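# Place small box and bottle in tray, avoid heat block

## Task

Move both the small box and the bottle into the tray, keeping clear of the heat block because it is hot enough to burn. The person who asked cannot be consulted. Both items must remain inside the tray after the robot lets go, and nothing may end up fallen from or left off the table.

## Robot and tools

Robot: two 6-joint arms, left_arm and right_arm, each with a parallel gripper. Per arm, joints run from base to hand: waist, shoulder, elbow, wrist pitch, wrist yaw, wrist roll. Stated ranges in rad: waist -2.618..3.054, shoulder 0.000..3.142, elbow 0.000..3.142, wrist pitch -1.571..1.571, wrist yaw -1.571..1.571, wrist roll -2.094..2.094. The wrist yaw sign is flipped against the URDF in everything you send and read; the listed ranges use URDF signs, so a URDF range of a..b becomes -b..-a in your numbers. A real joint end may sit up to 0.059 rad either side of its stated end. Targets beyond an end by more than 0.059 that also lie farther out than the current angle get the call refused; targets past the real end are clipped there, sometimes with a "joint sent to its limit" note (no note does not prove there is more room).

Frames: the scene frame has its origin on the table top midway between the nominal bases, +z up, +x out over the table, left_arm toward +y (these names do not match image left/right). Real bases: left_arm at (-0.051, +0.246, 0) m, right_arm at (+0.002, -0.363, 0) m, each turned slightly about z (quat_wxyz w 1.000, z 0.011 and 0.014). Hand positions (metres), orientations and wrist-camera poses are printed in each arm's own base frame; the table and fixed cameras use the scene frame. Printed hand poses can be a few cm off, worse when stretched. The gripper fingers point along its +z and open along its y; end_effector_position is between the pads, about 1 cm short of the tips.

A command row: always 14 plain numbers, left_arm first then right_arm, each as 6 absolute joint angles in radians followed by one gripper opening on a -1 (closed) to +1 (fully open) scale. Angles are goals, not offsets. To keep an arm or gripper unchanged, resend its current value (from "Joint targets" and "Tool commands"); a 0 opening is a real command (half open).

execute_actions(actions, cameras): actions is a list of actions; each action is up to 15 rows, one per 1/30 s step, and a short action repeats its last row to fill 15 steps. Each action lasts 0.5 s. An empty list just returns state and images. cameras: names to show; omitted/null/["all"] gives all, [] none; an unknown name voids the call. Controller limits: per step each joint target stays within 0.339 rad (waist, shoulder, elbow) or 2.2 rad (wrist joints) of its measured angle, and a row that would move the hand over 200 mm is scaled back. Long motions may need several actions.

move(target, speed, blend, opening_speed, grip_force, blocking, cameras): target is one 14-number row or a list of up to 15 rows, all sharing at most 10 s. Joints travel in sync, so the hand moves on a curve, with no collision avoidance against objects or the other arm. speed: rad/s for the joint with the longest way, 0.01..12.57, default 0.5, one value or one per target. blend: rad, rounds corners in a list; 0 (default) stops at each. opening_speed: change per second of the opening scale, at least 0.2. grip_force: newtons per pad, 10..50, one value or one per arm; it persists, starts at 50, and low values close slowly. blocking=false returns after about 0.5 s while the motion continues; a new move then replaces it. Result ends with a "move:" line: done, off_target (resting more than 0.035 rad away), moving, held, fault, plus limits=held if steps were withheld. Neither done nor off_target tells you whether something is touched.

wait(seconds 0..10, cameras): lets time pass holding the last command; a running move continues. stop(cameras): brakes the running move, needing some distance. zoom_image(camera, region [x0,y0,x1,y1] pixels, max 504x504): enlarges part of the newest image from cam_high, cam_over, cam_left_wrist or cam_right_wrist (all 672x504). read_manual(section="licences") gives only licence text. finished_scene(scene=1) ends the scene irreversibly.

Result lines: Joint positions and Joint velocities per arm in joint order (rad, rad/s) plus pad gap (m; 0.094 fully open); "within noise" means no real motion. Joint targets shows what joints are being driven toward now. grip_measured uses the opening scale; empty it may read ~2.5 mm wide, and on a firmly held hard part about 3 mm narrower than the part. Pad force rises roughly 1 N per 0.001 below the first-touch reading, then jumps to the force limit; command well above grip_measured to release. Close slowly on fragile items. "joint command not followed" means the clearance check altered targets. Joint torques include gravity, carry offsets and noise; joints 1-3 wrap at ±28 N m. Motor temperatures: MOTOR HOT at 75 °C; at 90 °C the arm folds up and idles for good; at 100 °C it goes limp. Holding loads, stretching out, or pushing into unreachable poses heats motors, even while you think.

Loose objects may occasionally be nudged.

Avoid: touching the hot heat block, dropping or releasing moving items, fast impacts or hard presses (faster moves and targets deeper past contact hit harder), collisions or squeezes between the two arms (can end the scene), strain on wrist camera cables, and anything falling off the table.

Each tool is called after ">>>" as name([rows], argument=value, ...), one row to a line, values as JSON.

## Session

>>> execute_actions(actions=[])

Scene clock: 0.00 s.
left_arm: end_effector_position=(+0.3991, -0.0252, +0.1225) grip_measured=+1.000 end_effector_quat_wxyz=(+0.637, +0.020, +0.770, +0.014) | right_arm: end_effector_position=(+0.3917, -0.0305, +0.1031) grip_measured=+1.000 end_effector_quat_wxyz=(+0.589, +0.073, +0.799, -0.102)
Joint positions: left_arm=[-0.115 1.566 0.322 1.054 0.11 0.027 0.094] | right_arm=[0.059 1.547 0.346 0.896 -0.308 0.015 0.094]
Joint velocities: within noise
Joint torques (N m): no reading
Motor temperatures (°C): left_arm=[24 29 31 42 26 26 24] | right_arm=[24 31 37 40 25 26 28]
Heat: left arm: 42 °C; right arm: 40 °C.
Joint targets: left_arm=[-0.115 1.560 0.329 1.053 0.111 0.026] | right_arm=[0.059 1.542 0.350 0.888 -0.309 0.015]
Tool commands: left_gripper/opening=+1.0 right_gripper/opening=+1.0

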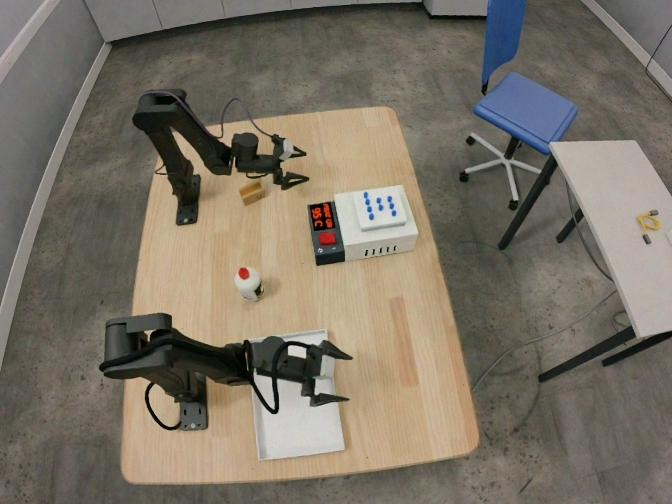

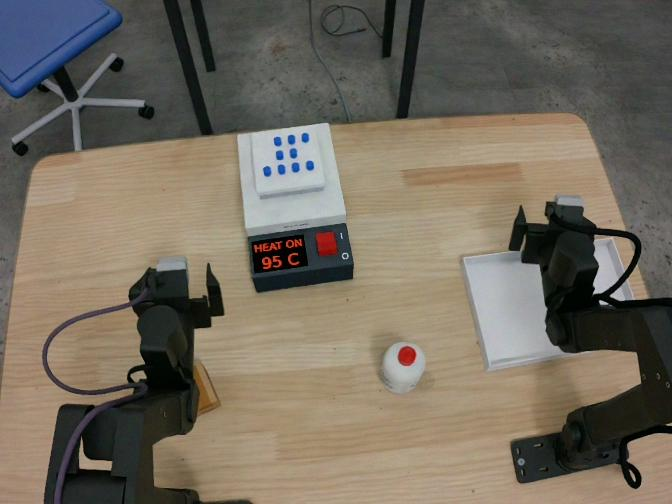

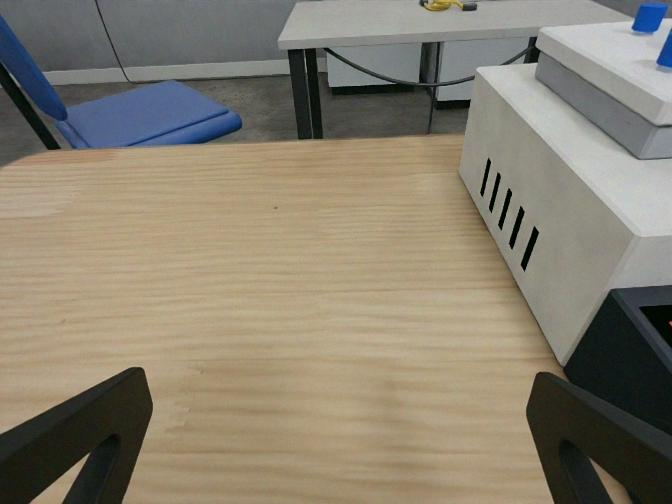

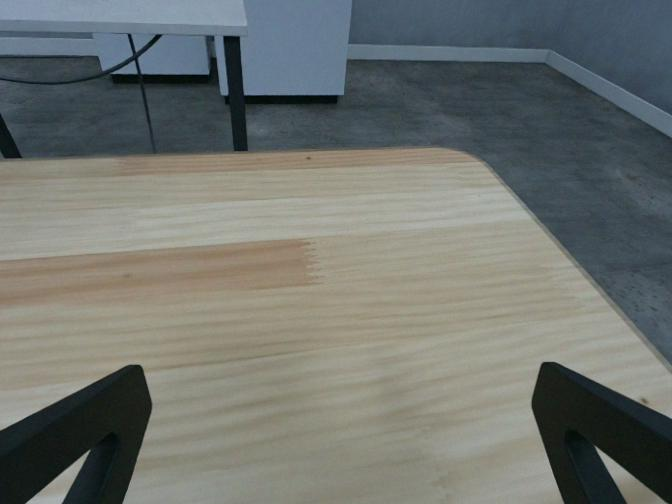

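>>> zoom_image(camera="cam_high", region=[120, 80, 420, 305])

>>> zoom_image(camera="cam_over", region=[340, 150, 672, 399])

Scaled by 1.680 from the camera's 672x504 image, which has a finer 960x720 frame.

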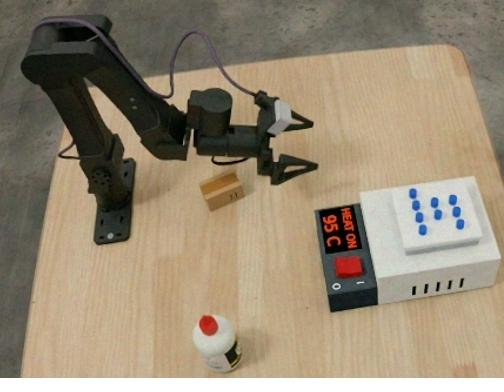

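Scaled by 1.518 from the camera's 672x504 image, which has a finer 960x720 frame.

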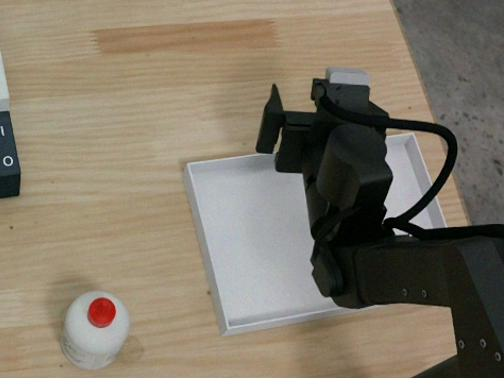

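>>> move([
  [0.1,1.40,0.70,0.9,0.05,0.0,1, 0.1,1.5,0.7,0.9,-0.1,0,1],
  [0.1,1.30,1.17,-1.44,0,0,1, 0.3,1.69,1.61,-1.49,0,0,1],
  [0.0,1.30,1.17,-1.44,0,0,1, 0.85,1.69,1.61,-1.49,0,0,1],
], speed=1.0, blend=[0.15,0.15,0])

Scene clock: 198.33 s.
left_arm: end_effector_position=(+0.2002, +0.0038, +0.1388) grip_measured=+1.000 end_effector_quat_wxyz=(-0.011, +0.000, +1.000, +0.004) | right_arm: end_effector_position=(+0.1947, +0.2246, +0.1684) grip_measured=+1.000 end_effector_quat_wxyz=(+0.000, -0.411, +0.911, +0.000)
Joint positions: left_arm=[0.007 1.319 1.139 -1.413 0.008 0.006 0.094] | right_arm=[0.853 1.677 1.587 -1.481 0.001 0.005 0.094]
Joint torques (N m): left_arm=[-0.65 -5.11 10.54 0 -0.1 -0.12] | right_arm=[-0.39 -6.46 7.62 -0.06 0.02 -0.06]
Heat: left arm: 43 °C; right arm: 41 °C.
Joint targets: left_arm=[0.000 1.300 1.170 -1.440 0.000 0.000] | right_arm=[0.850 1.690 1.610 -1.490 0.000 0.000]
move: done

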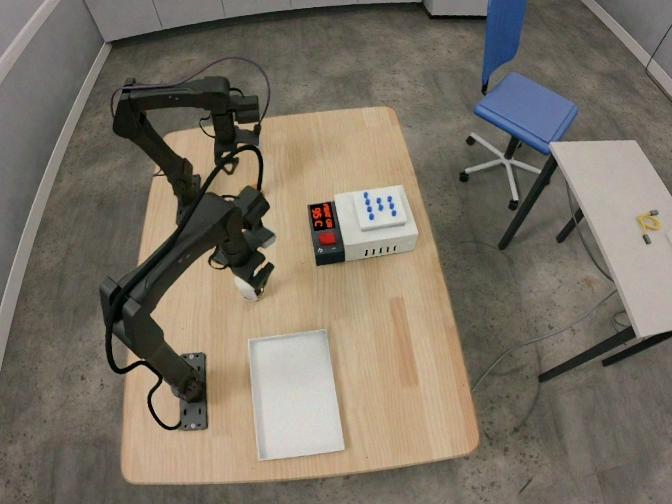

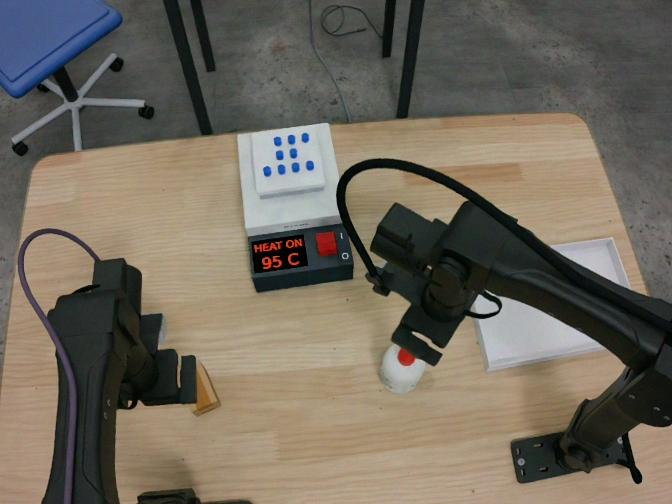

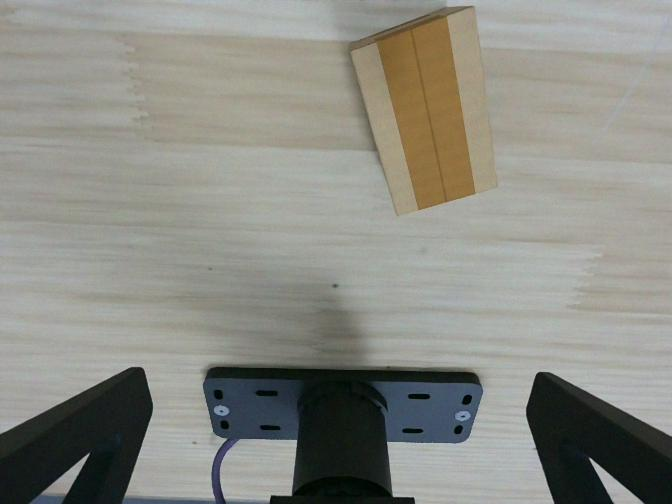

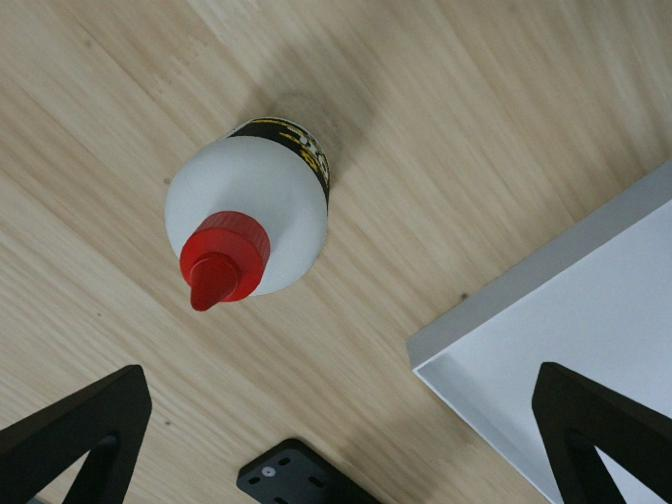

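>>> zoom_image(camera="cam_left_wrist", region=[330, 0, 520, 230])

>>> zoom_image(camera="cam_right_wrist", region=[130, 90, 370, 330])

Scaled by 2.191 from the camera's 672x504 image, which has a finer 960x720 frame.

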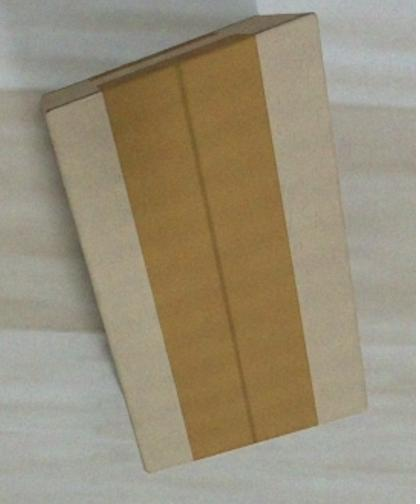

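Scaled by 2.100 from the camera's 672x504 image, which has a finer 960x720 frame.

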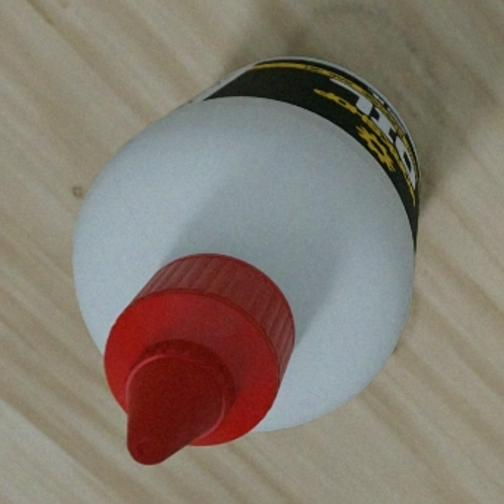

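>>> move(target=[-0.166,1.394,1.042,-1.134,0,-0.492,1, 0.972,1.735,1.64,-1.476,0,0,1], speed=0.8)

Scene clock: 464.10 s.
left_arm: end_effector_position=(+0.2470, -0.0382, +0.1070) grip_measured=+1.000 end_effector_quat_wxyz=(+0.053, -0.161, +0.985, -0.015) | right_arm: end_effector_position=(+0.1716, +0.2523, +0.1636) grip_measured=+1.000 end_effector_quat_wxyz=(-0.007, -0.464, +0.886, -0.003)
Joint positions: left_arm=[-0.161 1.384 1.056 -1.132 0.005 -0.485 0.094] | right_arm=[0.97 1.719 1.616 -1.482 0.001 0.005 0.094]
Joint torques (N m): left_arm=[-0.58 -3.55 6.41 0.45 -0.08 -0.15] | right_arm=[0.1 -6.63 7.72 0.05 0.02 -0.06]
Motor temperatures (°C): left_arm=[24 24 31 32 24 23 24] | right_arm=[24 30 37 30 23 25 25]
Heat: left arm: 32 °C; right arm: 37 °C.
Joint targets: left_arm=[-0.166 1.394 1.042 -1.134 0.000 -0.492] | right_arm=[0.972 1.735 1.640 -1.476 0.000 0.000]
move: done

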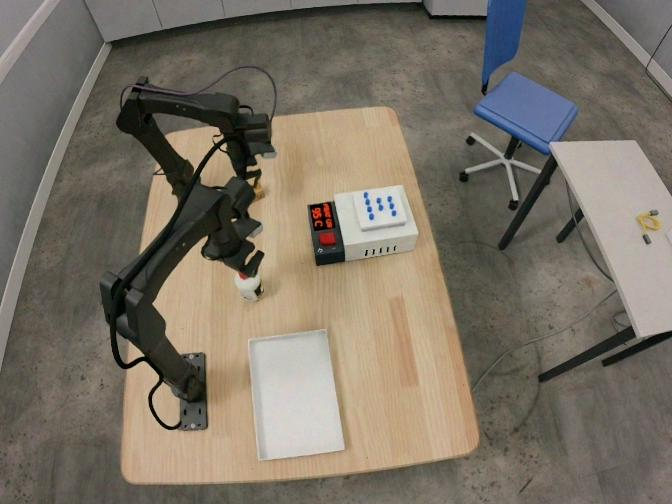

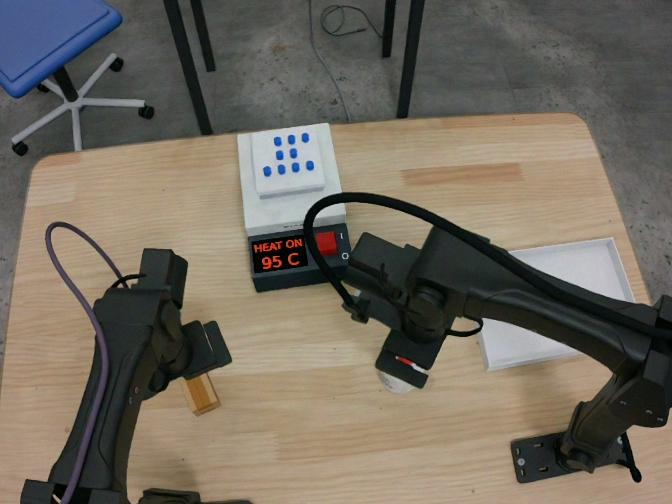

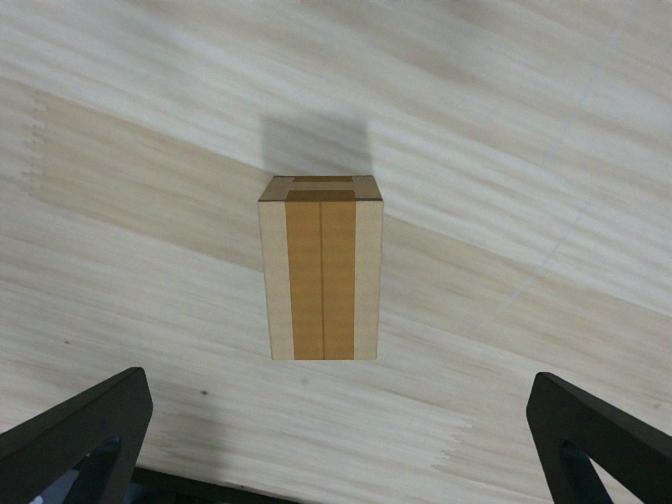

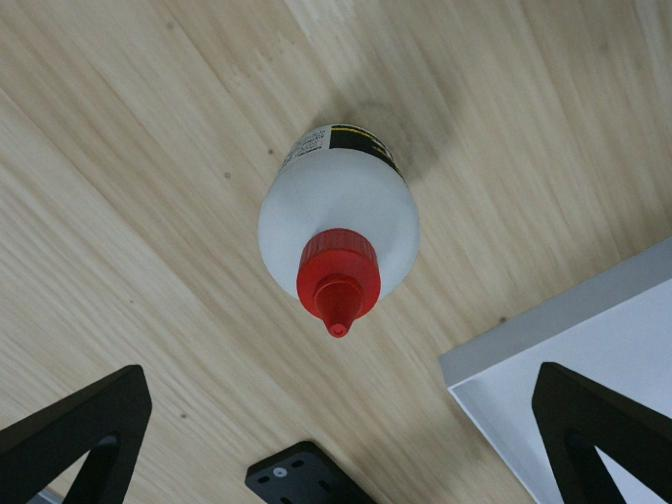

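>>> zoom_image(camera="cam_right_wrist", region=[236, 110, 446, 350])

Scaled by 2.100 from the camera's 672x504 image, which has a finer 960x720 frame.

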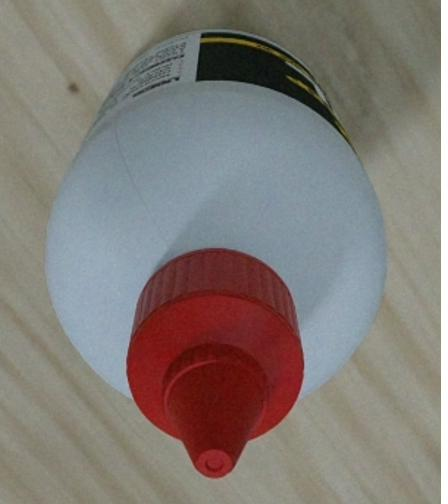

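>>> move([
  [-0.150,1.515,0.790,-0.810,0,-0.48,1, 0.972,1.743,1.4475,-1.2615,0,0,1],
  [-0.150,1.515,0.790,-0.810,0,-0.48,-0.15, 0.972,1.743,1.4475,-1.2615,0,0,-0.6],
], speed=0.35, grip_force=30)

Scene clock: 543.07 s.
left_arm: end_effector_position=(+0.2404, -0.0361, +0.0196) grip_measured=-0.049 end_effector_quat_wxyz=(+0.029, -0.163, +0.986, -0.007) | right_arm: end_effector_position=(+0.1801, +0.2648, +0.1215) grip_measured=-0.489 end_effector_quat_wxyz=(+0.012, -0.464, +0.886, +0.007)
Joint positions: left_arm=[-0.157 1.504 0.802 -0.809 0.005 -0.485 0.045] | right_arm=[0.97 1.728 1.459 -1.274 0.001 0.005 0.024]
Joint torques (N m): left_arm=[0.61 -3.99 5.98 0.35 -0.05 0.02] | right_arm=[0.1 -6.93 4.98 0.18 0.02 -0.06]
Heat: left arm: 31 °C; right arm: 36 °C.
Joint targets: left_arm=[-0.150 1.515 0.790 -0.810 0.000 -0.480] | right_arm=[0.972 1.743 1.447 -1.262 0.000 0.000]
grip_force (N): 30, 30
move: done

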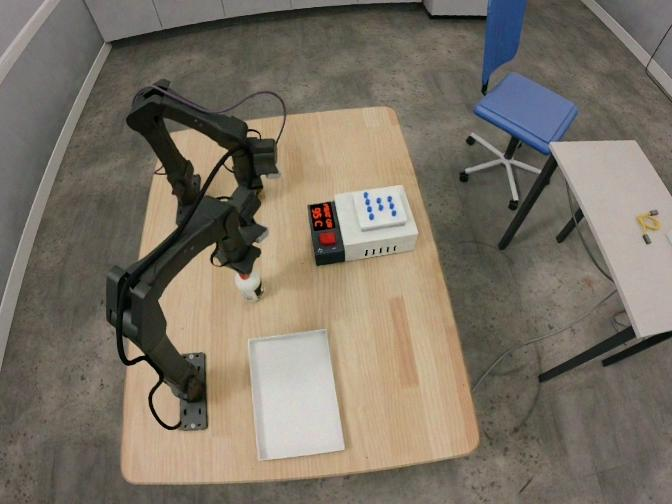

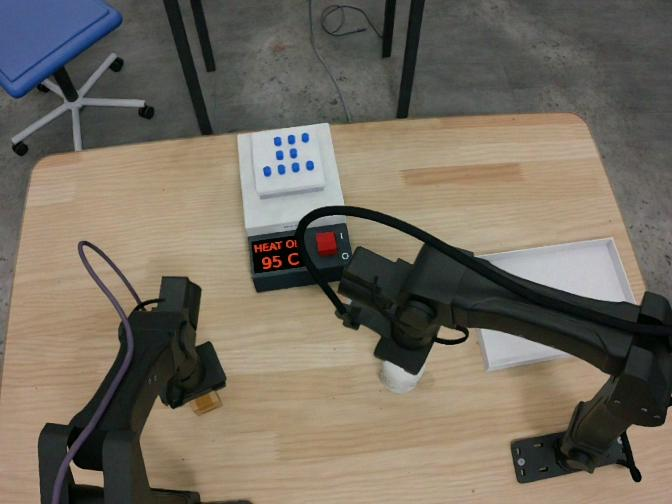

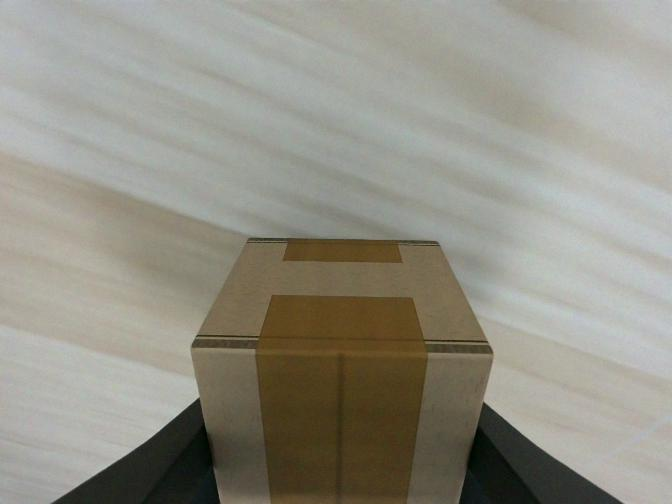

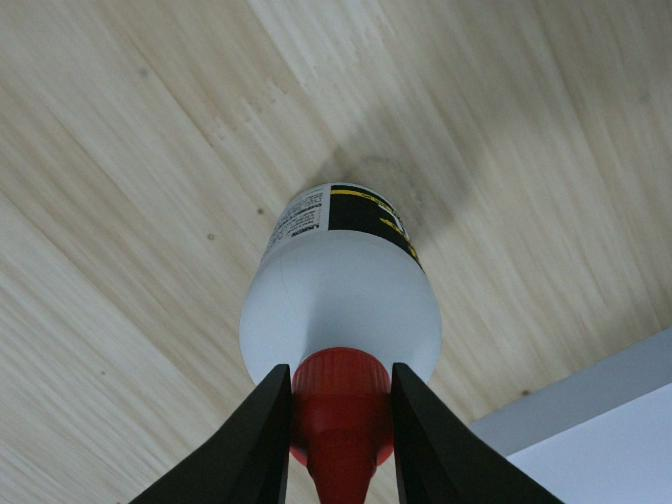

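>>> move([
  [-0.150,1.515,0.790,-0.810,0,-0.48,-0.15, 0.972,1.743,1.4475,-1.2615,0,0,0.0],
  [-0.157,1.411,1.055,-1.154,0,-0.485,-0.15, 0.972,1.743,1.4045,-1.2465,0,0,0.0],
  [-0.157,1.411,1.055,-1.154,0,-0.485,-0.15, 0.972,1.743,1.4045,-1.2465,0,0,-0.6],
], speed=0.4)

Scene clock: 603.63 s.
left_arm: end_effector_position=(+0.2396, -0.0361, +0.0883) grip_measured=-0.049 end_effector_quat_wxyz=(+0.020, -0.163, +0.986, -0.004) | right_arm: end_effector_position=(+0.1757, +0.2583, +0.1109) grip_measured=-0.450 end_effector_quat_wxyz=(-0.001, -0.464, +0.886, +0.000)
Joint positions: left_arm=[-0.157 1.432 1.027 -1.125 0.004 -0.485 0.045] | right_arm=[0.97 1.728 1.417 -1.261 0.001 0.005 0.026]
Joint torques (N m): left_arm=[-0.03 -6.34 10.33 0.07 -0.08 -0.04] | right_arm=[0.12 -6.89 4.86 0.15 0.02 -0.06]
Heat: left arm: 30 °C; right arm: 34 °C.
Joint targets: left_arm=[-0.157 1.411 1.055 -1.154 0.000 -0.485] | right_arm=[0.972 1.743 1.405 -1.247 0.000 0.000]
grip_force (N): 30, 30
move: done

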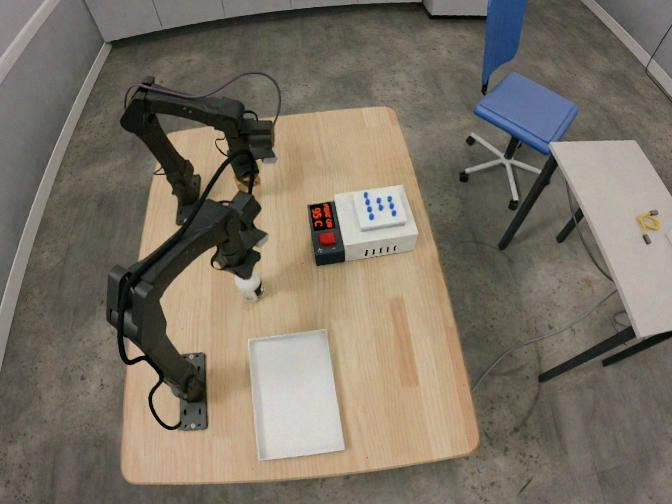

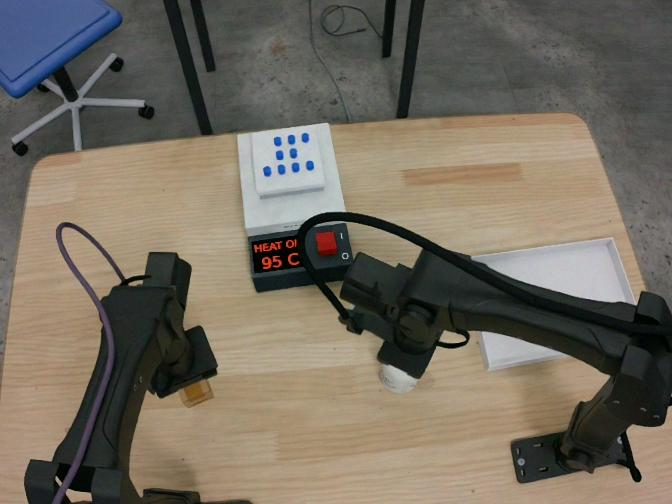

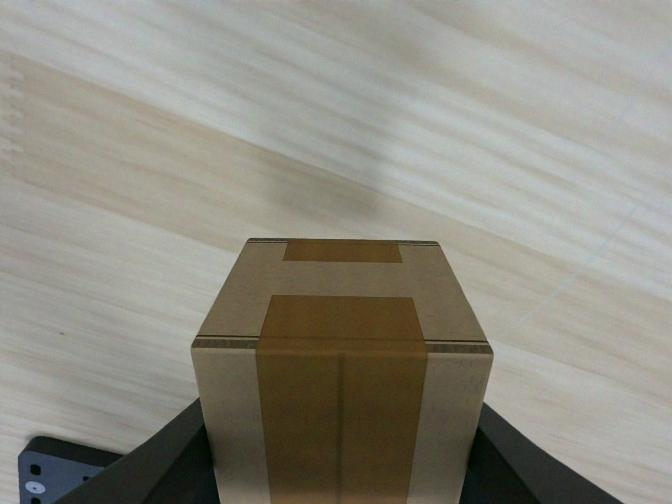

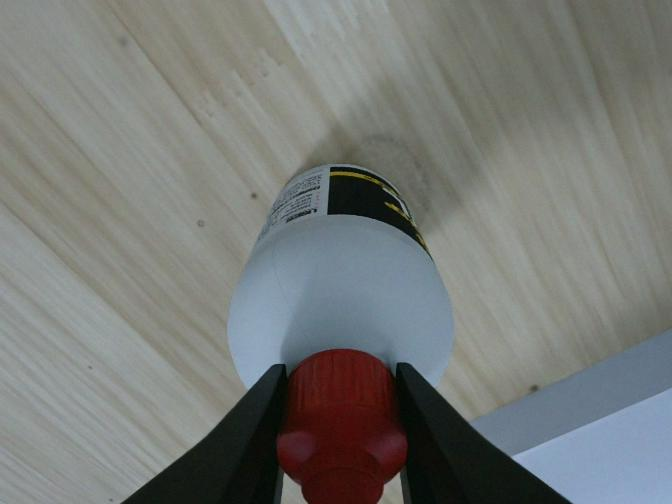

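>>> move([
  [-0.157,1.411,1.055,-1.154,0,-0.485,-0.15, 0.972,1.745,1.715,-1.515,0,0,-0.6],
  [-0.85,1.411,1.055,-1.154,0,-0.485,-0.15, -0.41,1.745,1.715,-1.515,0,0,-0.6],
  [-0.989,1.93,1.51,-1.085,0,-0.485,-0.15, -0.41,1.743,1.447,-1.290,0,0,-0.6],
], speed=[0.5,0.7,0.5], blend=[0.08,0.08,0])

Scene clock: 661.87 s.
left_arm: end_effector_position=(+0.2055, -0.3073, +0.0671) grip_measured=-0.049 end_effector_quat_wxyz=(+0.021, +0.247, +0.969, -0.018) | right_arm: end_effector_position=(+0.2864, -0.1239, +0.1195) grip_measured=-0.451 end_effector_quat_wxyz=(-0.005, +0.206, +0.978, +0.001)
Joint positions: left_arm=[-0.985 1.914 1.475 -1.077 0.002 -0.485 0.045] | right_arm=[-0.411 1.733 1.457 -1.304 -0.001 0.004 0.026]
Joint torques (N m): left_arm=[-0.43 -7.57 11.06 0.29 -0.03 -0.05] | right_arm=[-0.02 -7.32 5.01 0.14 0.03 -0.06]
Heat: left arm: 30 °C; right arm: 33 °C.
Joint targets: left_arm=[-0.989 1.930 1.510 -1.085 0.000 -0.485] | right_arm=[-0.410 1.743 1.447 -1.290 0.000 0.000]
grip_force (N): 30, 30
move: done

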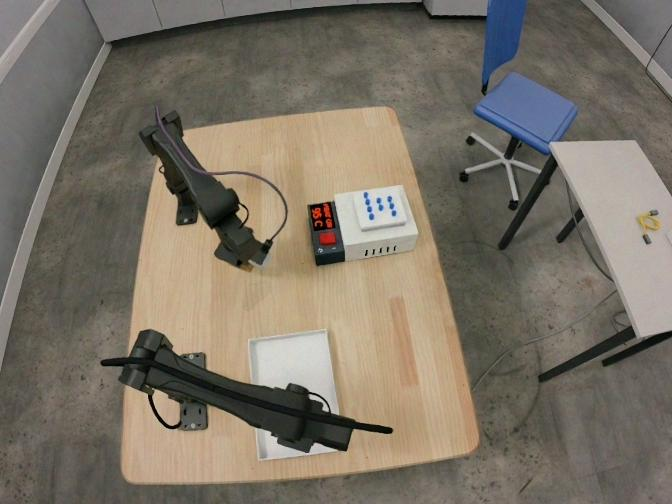

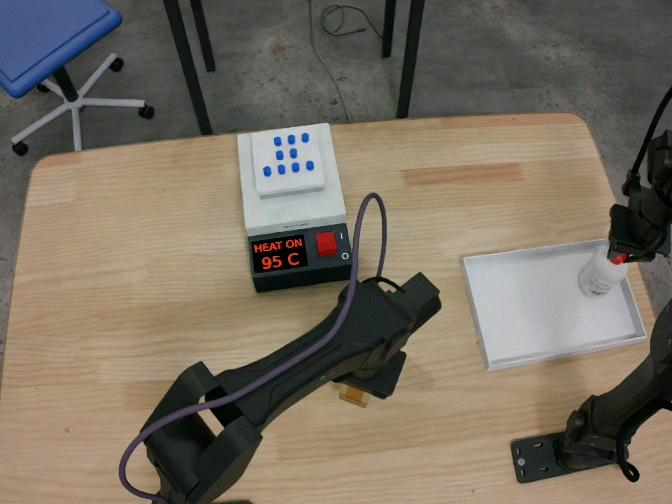

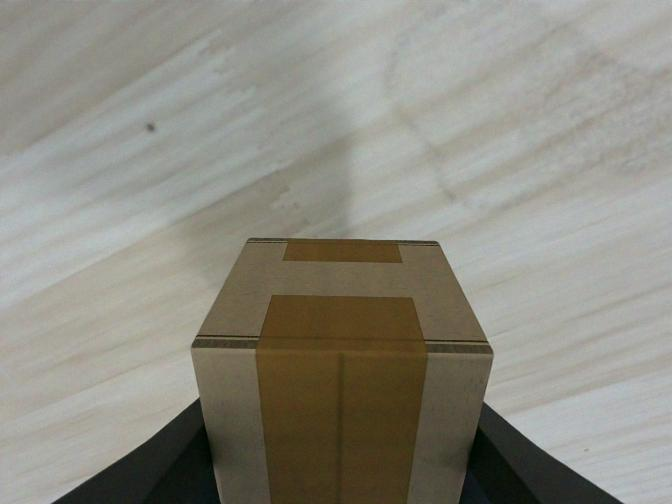

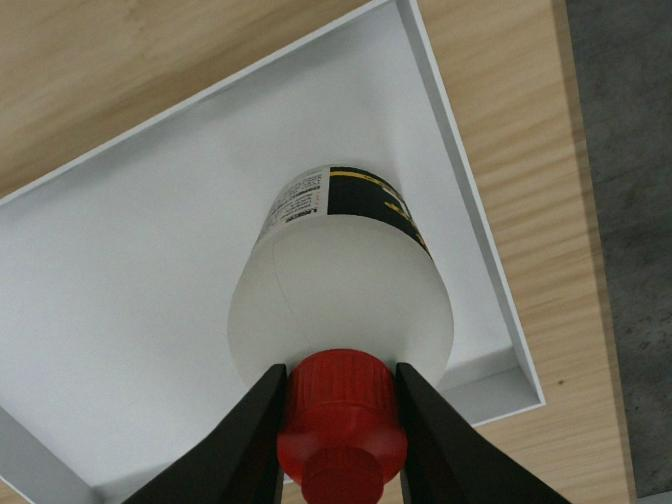

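>>> move([
  [-0.989,1.968,1.368,-0.933,0,-0.485,-0.15, -0.41,1.743,1.422,-1.265,0,0,-0.6],
  [-0.989,1.977,1.342,-0.898,0,-0.485,-0.15, -0.41,1.743,1.422,-1.265,0,0,0.3],
  [-0.989,1.977,1.342,-0.898,0,-0.485,-0.15, -0.41,1.745,1.715,-1.515,0,0,0.3],
], speed=[0.25,0.1,0.5])

Scene clock: 687.70 s.
left_arm: end_effector_position=(+0.2076, -0.3105, +0.0242) grip_measured=-0.049 end_effector_quat_wxyz=(+0.028, +0.247, +0.968, -0.024) | right_arm: end_effector_position=(+0.2909, -0.1259, +0.1796) grip_measured=+0.298 end_effector_quat_wxyz=(+0.015, +0.206, +0.978, -0.003)
Joint positions: left_arm=[-0.985 1.957 1.356 -0.897 0.002 -0.485 0.045] | right_arm=[-0.411 1.733 1.696 -1.504 -0.001 0.004 0.061]
Joint torques (N m): left_arm=[-0.39 -7.34 6.01 0.36 -0.03 -0.06] | right_arm=[-0.03 -7.1 7.27 -0.04 0.03 -0.06]
Heat: left arm: 30 °C; right arm: 33 °C.
Joint targets: left_arm=[-0.989 1.977 1.342 -0.898 0.000 -0.485] | right_arm=[-0.410 1.745 1.715 -1.515 0.000 0.000]
grip_force (N): 30, 30
move: done

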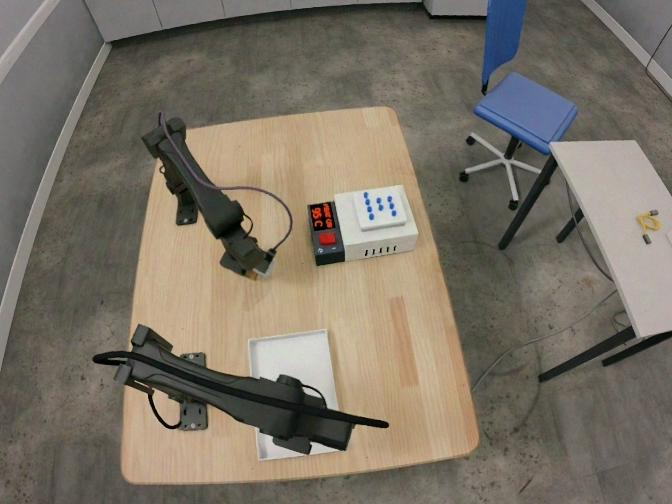

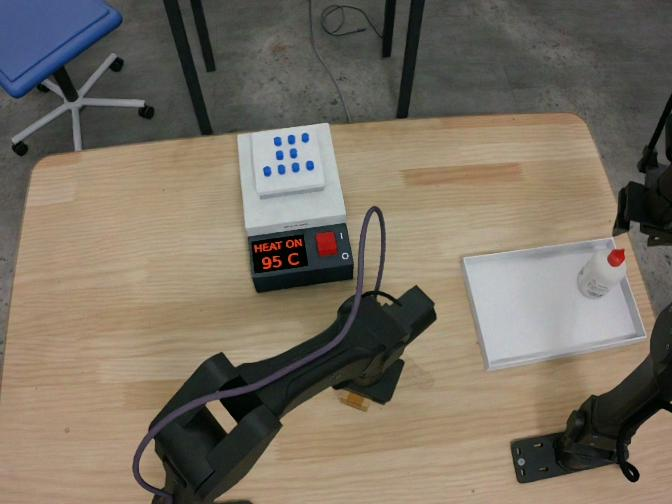

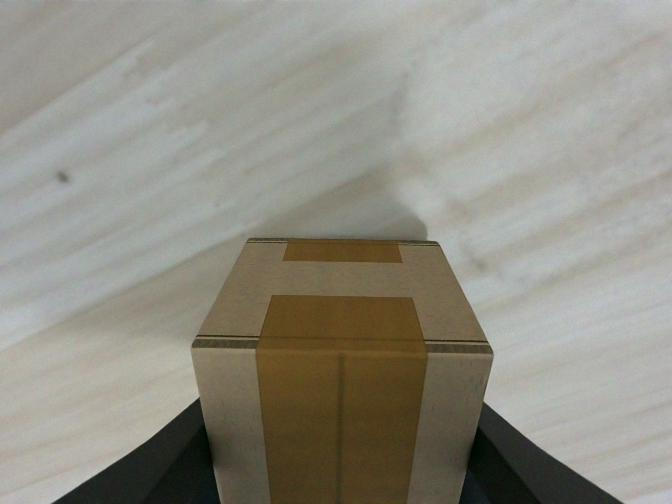

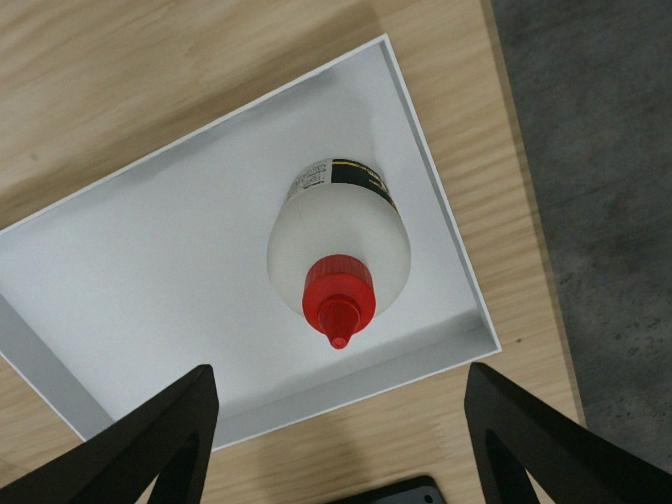

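>>> move([
  [-0.989,1.977,1.326,-0.882,0,-0.485,-0.15, -0.41,1.745,1.715,-1.515,0,0,0.3],
  [-0.989,1.977,1.326,-0.882,0,-0.485,0.35, -0.41,1.745,1.715,-1.515,0,0,0.3],
  [-0.989,1.93,1.51,-1.085,0,-0.485,0.35, -0.2,1.745,1.715,-1.515,0,0.2,0.3],
  [-0.985,1.411,1.055,-1.154,0,-0.485,0.35, 0.4,1.78,1.70,-1.47,0,0.8,0.3],
  [-0.10,1.411,1.055,-1.154,0,-0.485,0.35, 1.079,1.874,1.641,-1.353,0,1.585,1.0],
], speed=[0.1,0.3,0.5,0.8,0.8], blend=[0,0,0.05,0.1,0])

Scene clock: 727.03 s.
left_arm: end_effector_position=(+0.2525, -0.0251, +0.1001) grip_measured=+0.347 end_effector_quat_wxyz=(+0.038, -0.190, +0.981, -0.012) | right_arm: end_effector_position=(+0.1608, +0.3086, +0.1306) grip_measured=+0.998 end_effector_quat_wxyz=(-0.003, +0.245, +0.970, +0.004)
Joint positions: left_arm=[-0.102 1.431 1.071 -1.13 -0.002 -0.485 0.063] | right_arm=[1.084 1.856 1.653 -1.36 0.008 1.578 0.094]
Joint torques (N m): left_arm=[0.1 -6.27 6.19 0.18 0.02 -0.03] | right_arm=[-0.57 -7.88 4.89 0.1 -0.05 0.05]
Heat: left arm: 29 °C; right arm: 33 °C.
Joint targets: left_arm=[-0.100 1.411 1.055 -1.154 0.000 -0.485] | right_arm=[1.079 1.874 1.641 -1.353 0.000 1.585]
grip_force (N): 30, 30
move: done

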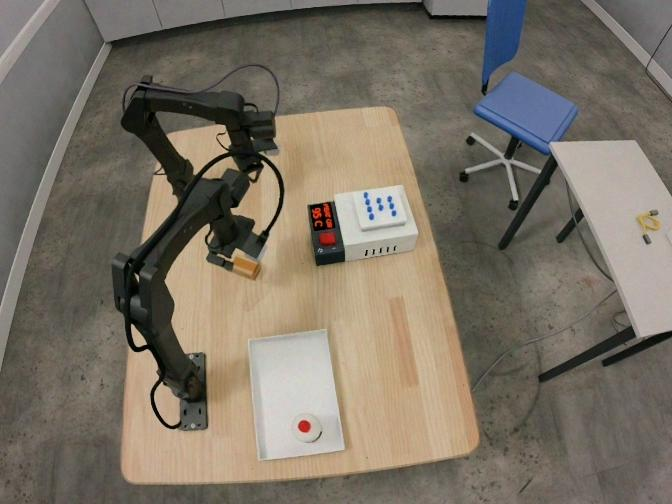

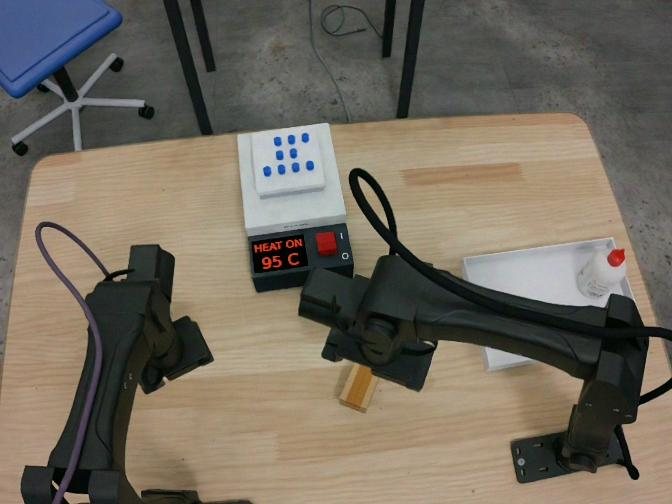

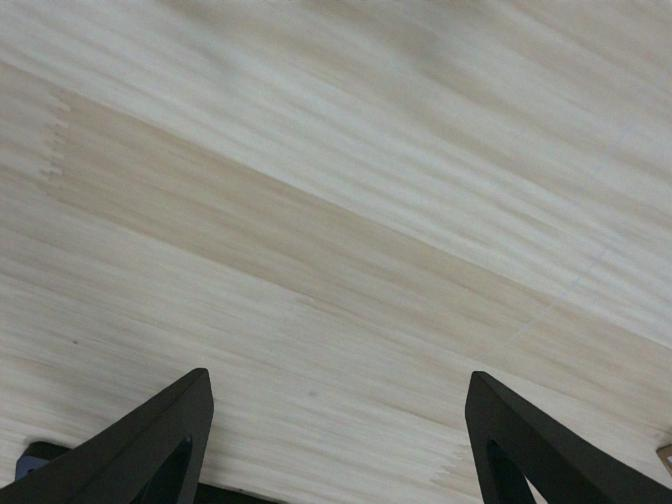

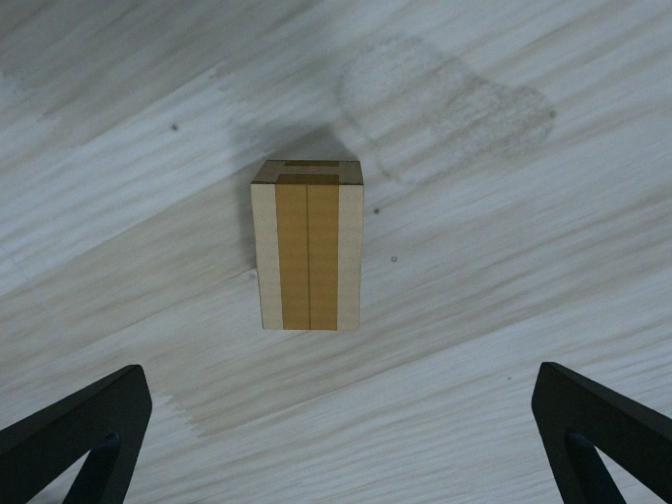

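>>> move([
  [-0.10,1.411,1.055,-1.154,0,-0.485,0.35, 1.100,1.994,1.359,-0.9515,0,1.606,1.0],
  [-0.10,1.411,1.055,-1.154,0,-0.485,0.35, 1.100,1.994,1.359,-0.9515,0,1.606,-0.15],
  [-0.10,1.411,1.055,-1.154,0,-0.485,0.35, 1.100,1.874,1.641,-1.353,0,1.606,-0.15],
], speed=[0.4,0.4,0.5])

Scene clock: 768.60 s.
left_arm: end_effector_position=(+0.2525, -0.0251, +0.1001) grip_measured=+0.347 end_effector_quat_wxyz=(+0.038, -0.190, +0.981, -0.012) | right_arm: end_effector_position=(+0.1565, +0.3093, +0.1096) grip_measured=-0.040 end_effector_quat_wxyz=(-0.008, +0.249, +0.968, -0.018)
Joint positions: left_arm=[-0.102 1.431 1.071 -1.13 -0.002 -0.485 0.063] | right_arm=[1.095 1.897 1.623 -1.336 0.008 1.599 0.045]
Joint torques (N m): left_arm=[0.1 -6.28 6.23 0.18 0.01 -0.06] | right_arm=[0.36 -11.36 7.25 -0.22 -0.05 0.04]
Heat: left arm: 28 °C; right arm: 33 °C.
Joint targets: left_arm=[-0.100 1.411 1.055 -1.154 0.000 -0.485] | right_arm=[1.100 1.874 1.641 -1.353 0.000 1.606]
grip_force (N): 30, 30
move: done

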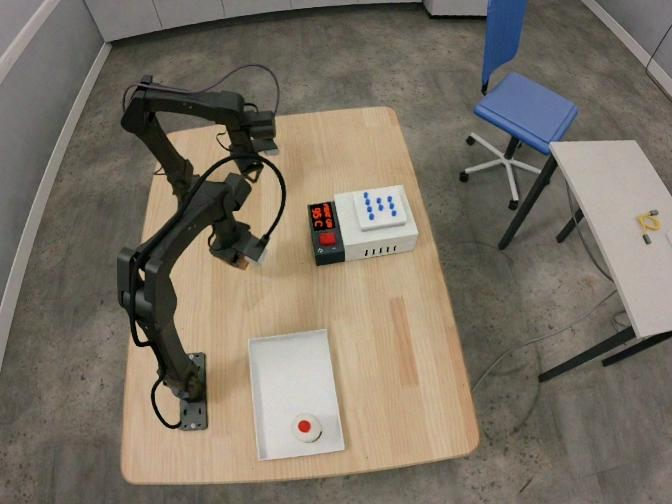

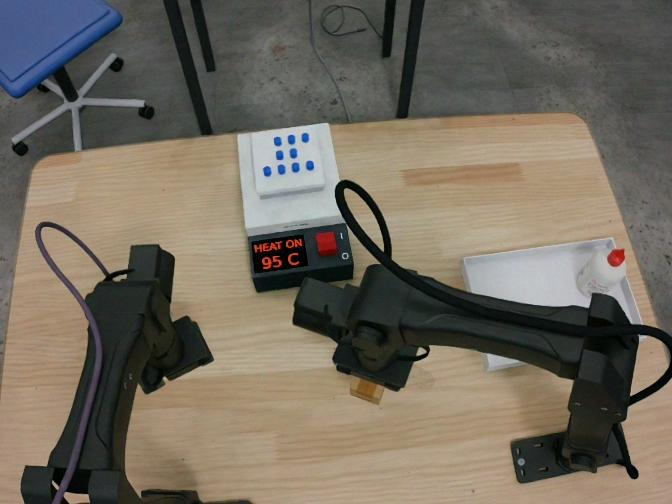

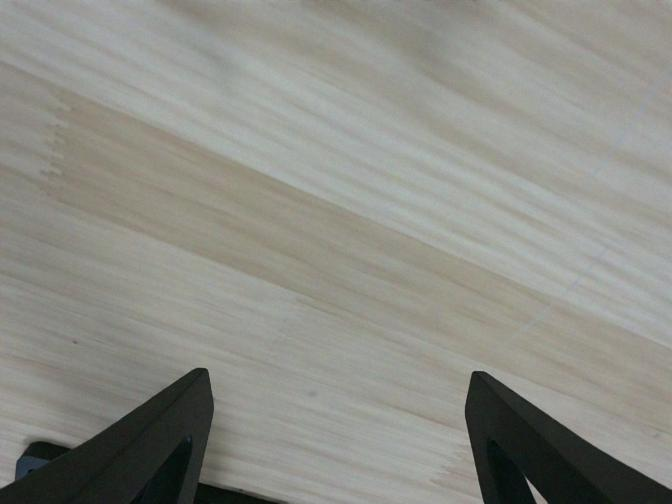

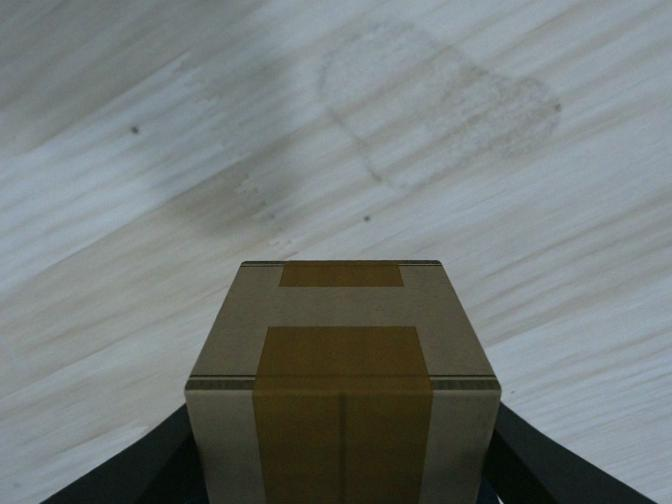

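>>> move([
  [-0.10,1.411,1.055,-1.154,0,-0.485,0.35, 0.056,1.565,1.207,-1.191,0,-0.005,-0.15],
  [-0.10,1.411,1.055,-1.154,0,-0.485,0.35, 0.056,1.666,1.0125,-0.926,0,-0.005,-0.15],
  [-0.10,1.411,1.055,-1.154,0,-0.485,0.35, 0.056,1.683,0.978,-0.879,0,-0.005,-0.15],
  [-0.10,1.411,1.055,-1.154,0,-0.485,0.35, 0.056,1.683,0.978,-0.879,0,-0.005,0.35],
  [-0.10,1.411,1.055,-1.154,0,-0.485,0.35, 0.056,1.565,1.207,-1.191,0,-0.005,0.35],
], speed=[0.9,0.35,0.06,0.3,0.4], blend=[0.05,0.02,0,0,0])

Scene clock: 795.17 s.
left_arm: end_effector_position=(+0.2525, -0.0251, +0.1001) grip_measured=+0.347 end_effector_quat_wxyz=(+0.038, -0.190, +0.981, -0.012) | right_arm: end_effector_position=(+0.2705, +0.0168, +0.0929) grip_measured=+0.348 end_effector_quat_wxyz=(-0.003, -0.028, +1.000, +0.001)
Joint positions: left_arm=[-0.102 1.431 1.071 -1.13 -0.002 -0.485 0.063] | right_arm=[0.057 1.584 1.188 -1.181 0.002 0.001 0.063]
Joint torques (N m): left_arm=[0.16 -6.37 6.17 0.2 0.01 -0.06] | right_arm=[-0.21 -8.17 7.3 -0.11 0 -0.07]
Heat: left arm: 28 °C; right arm: 33 °C.
Joint targets: left_arm=[-0.100 1.411 1.055 -1.154 0.000 -0.485] | right_arm=[0.056 1.565 1.207 -1.191 0.000 -0.005]
grip_force (N): 30, 30
move: done

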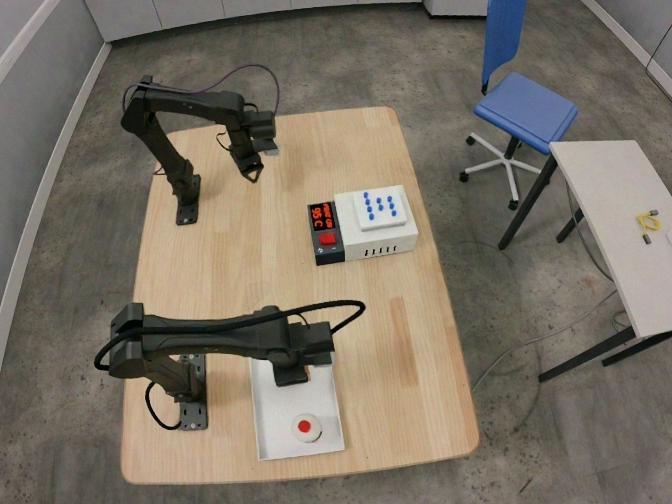

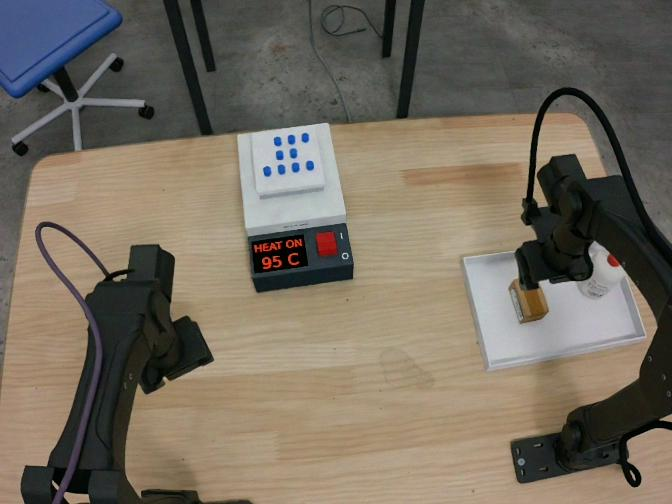

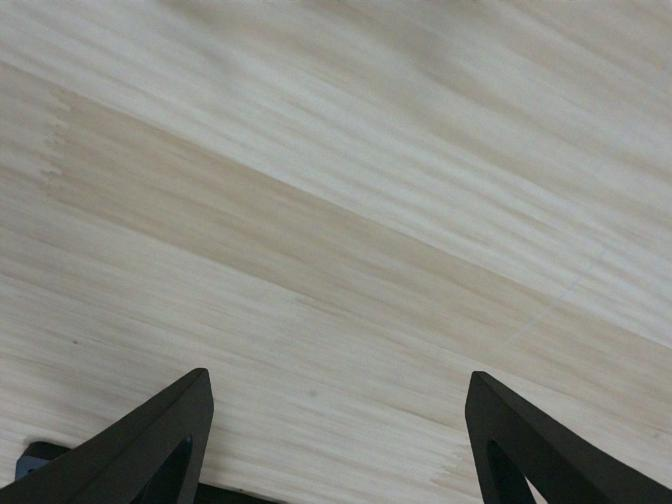

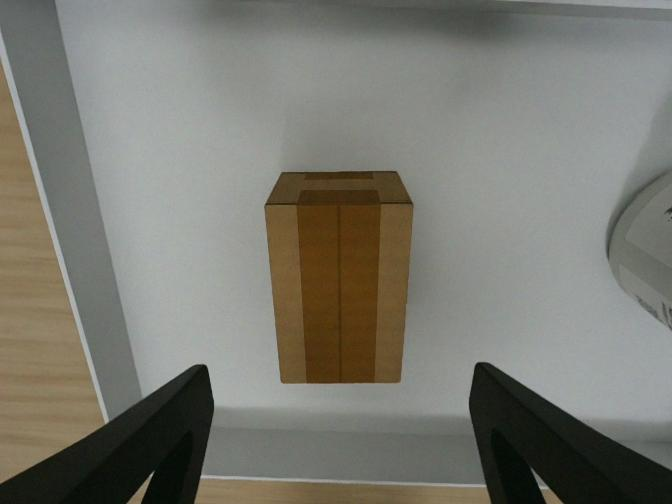

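>>> finished_scene()

The scene is finished: the task was done.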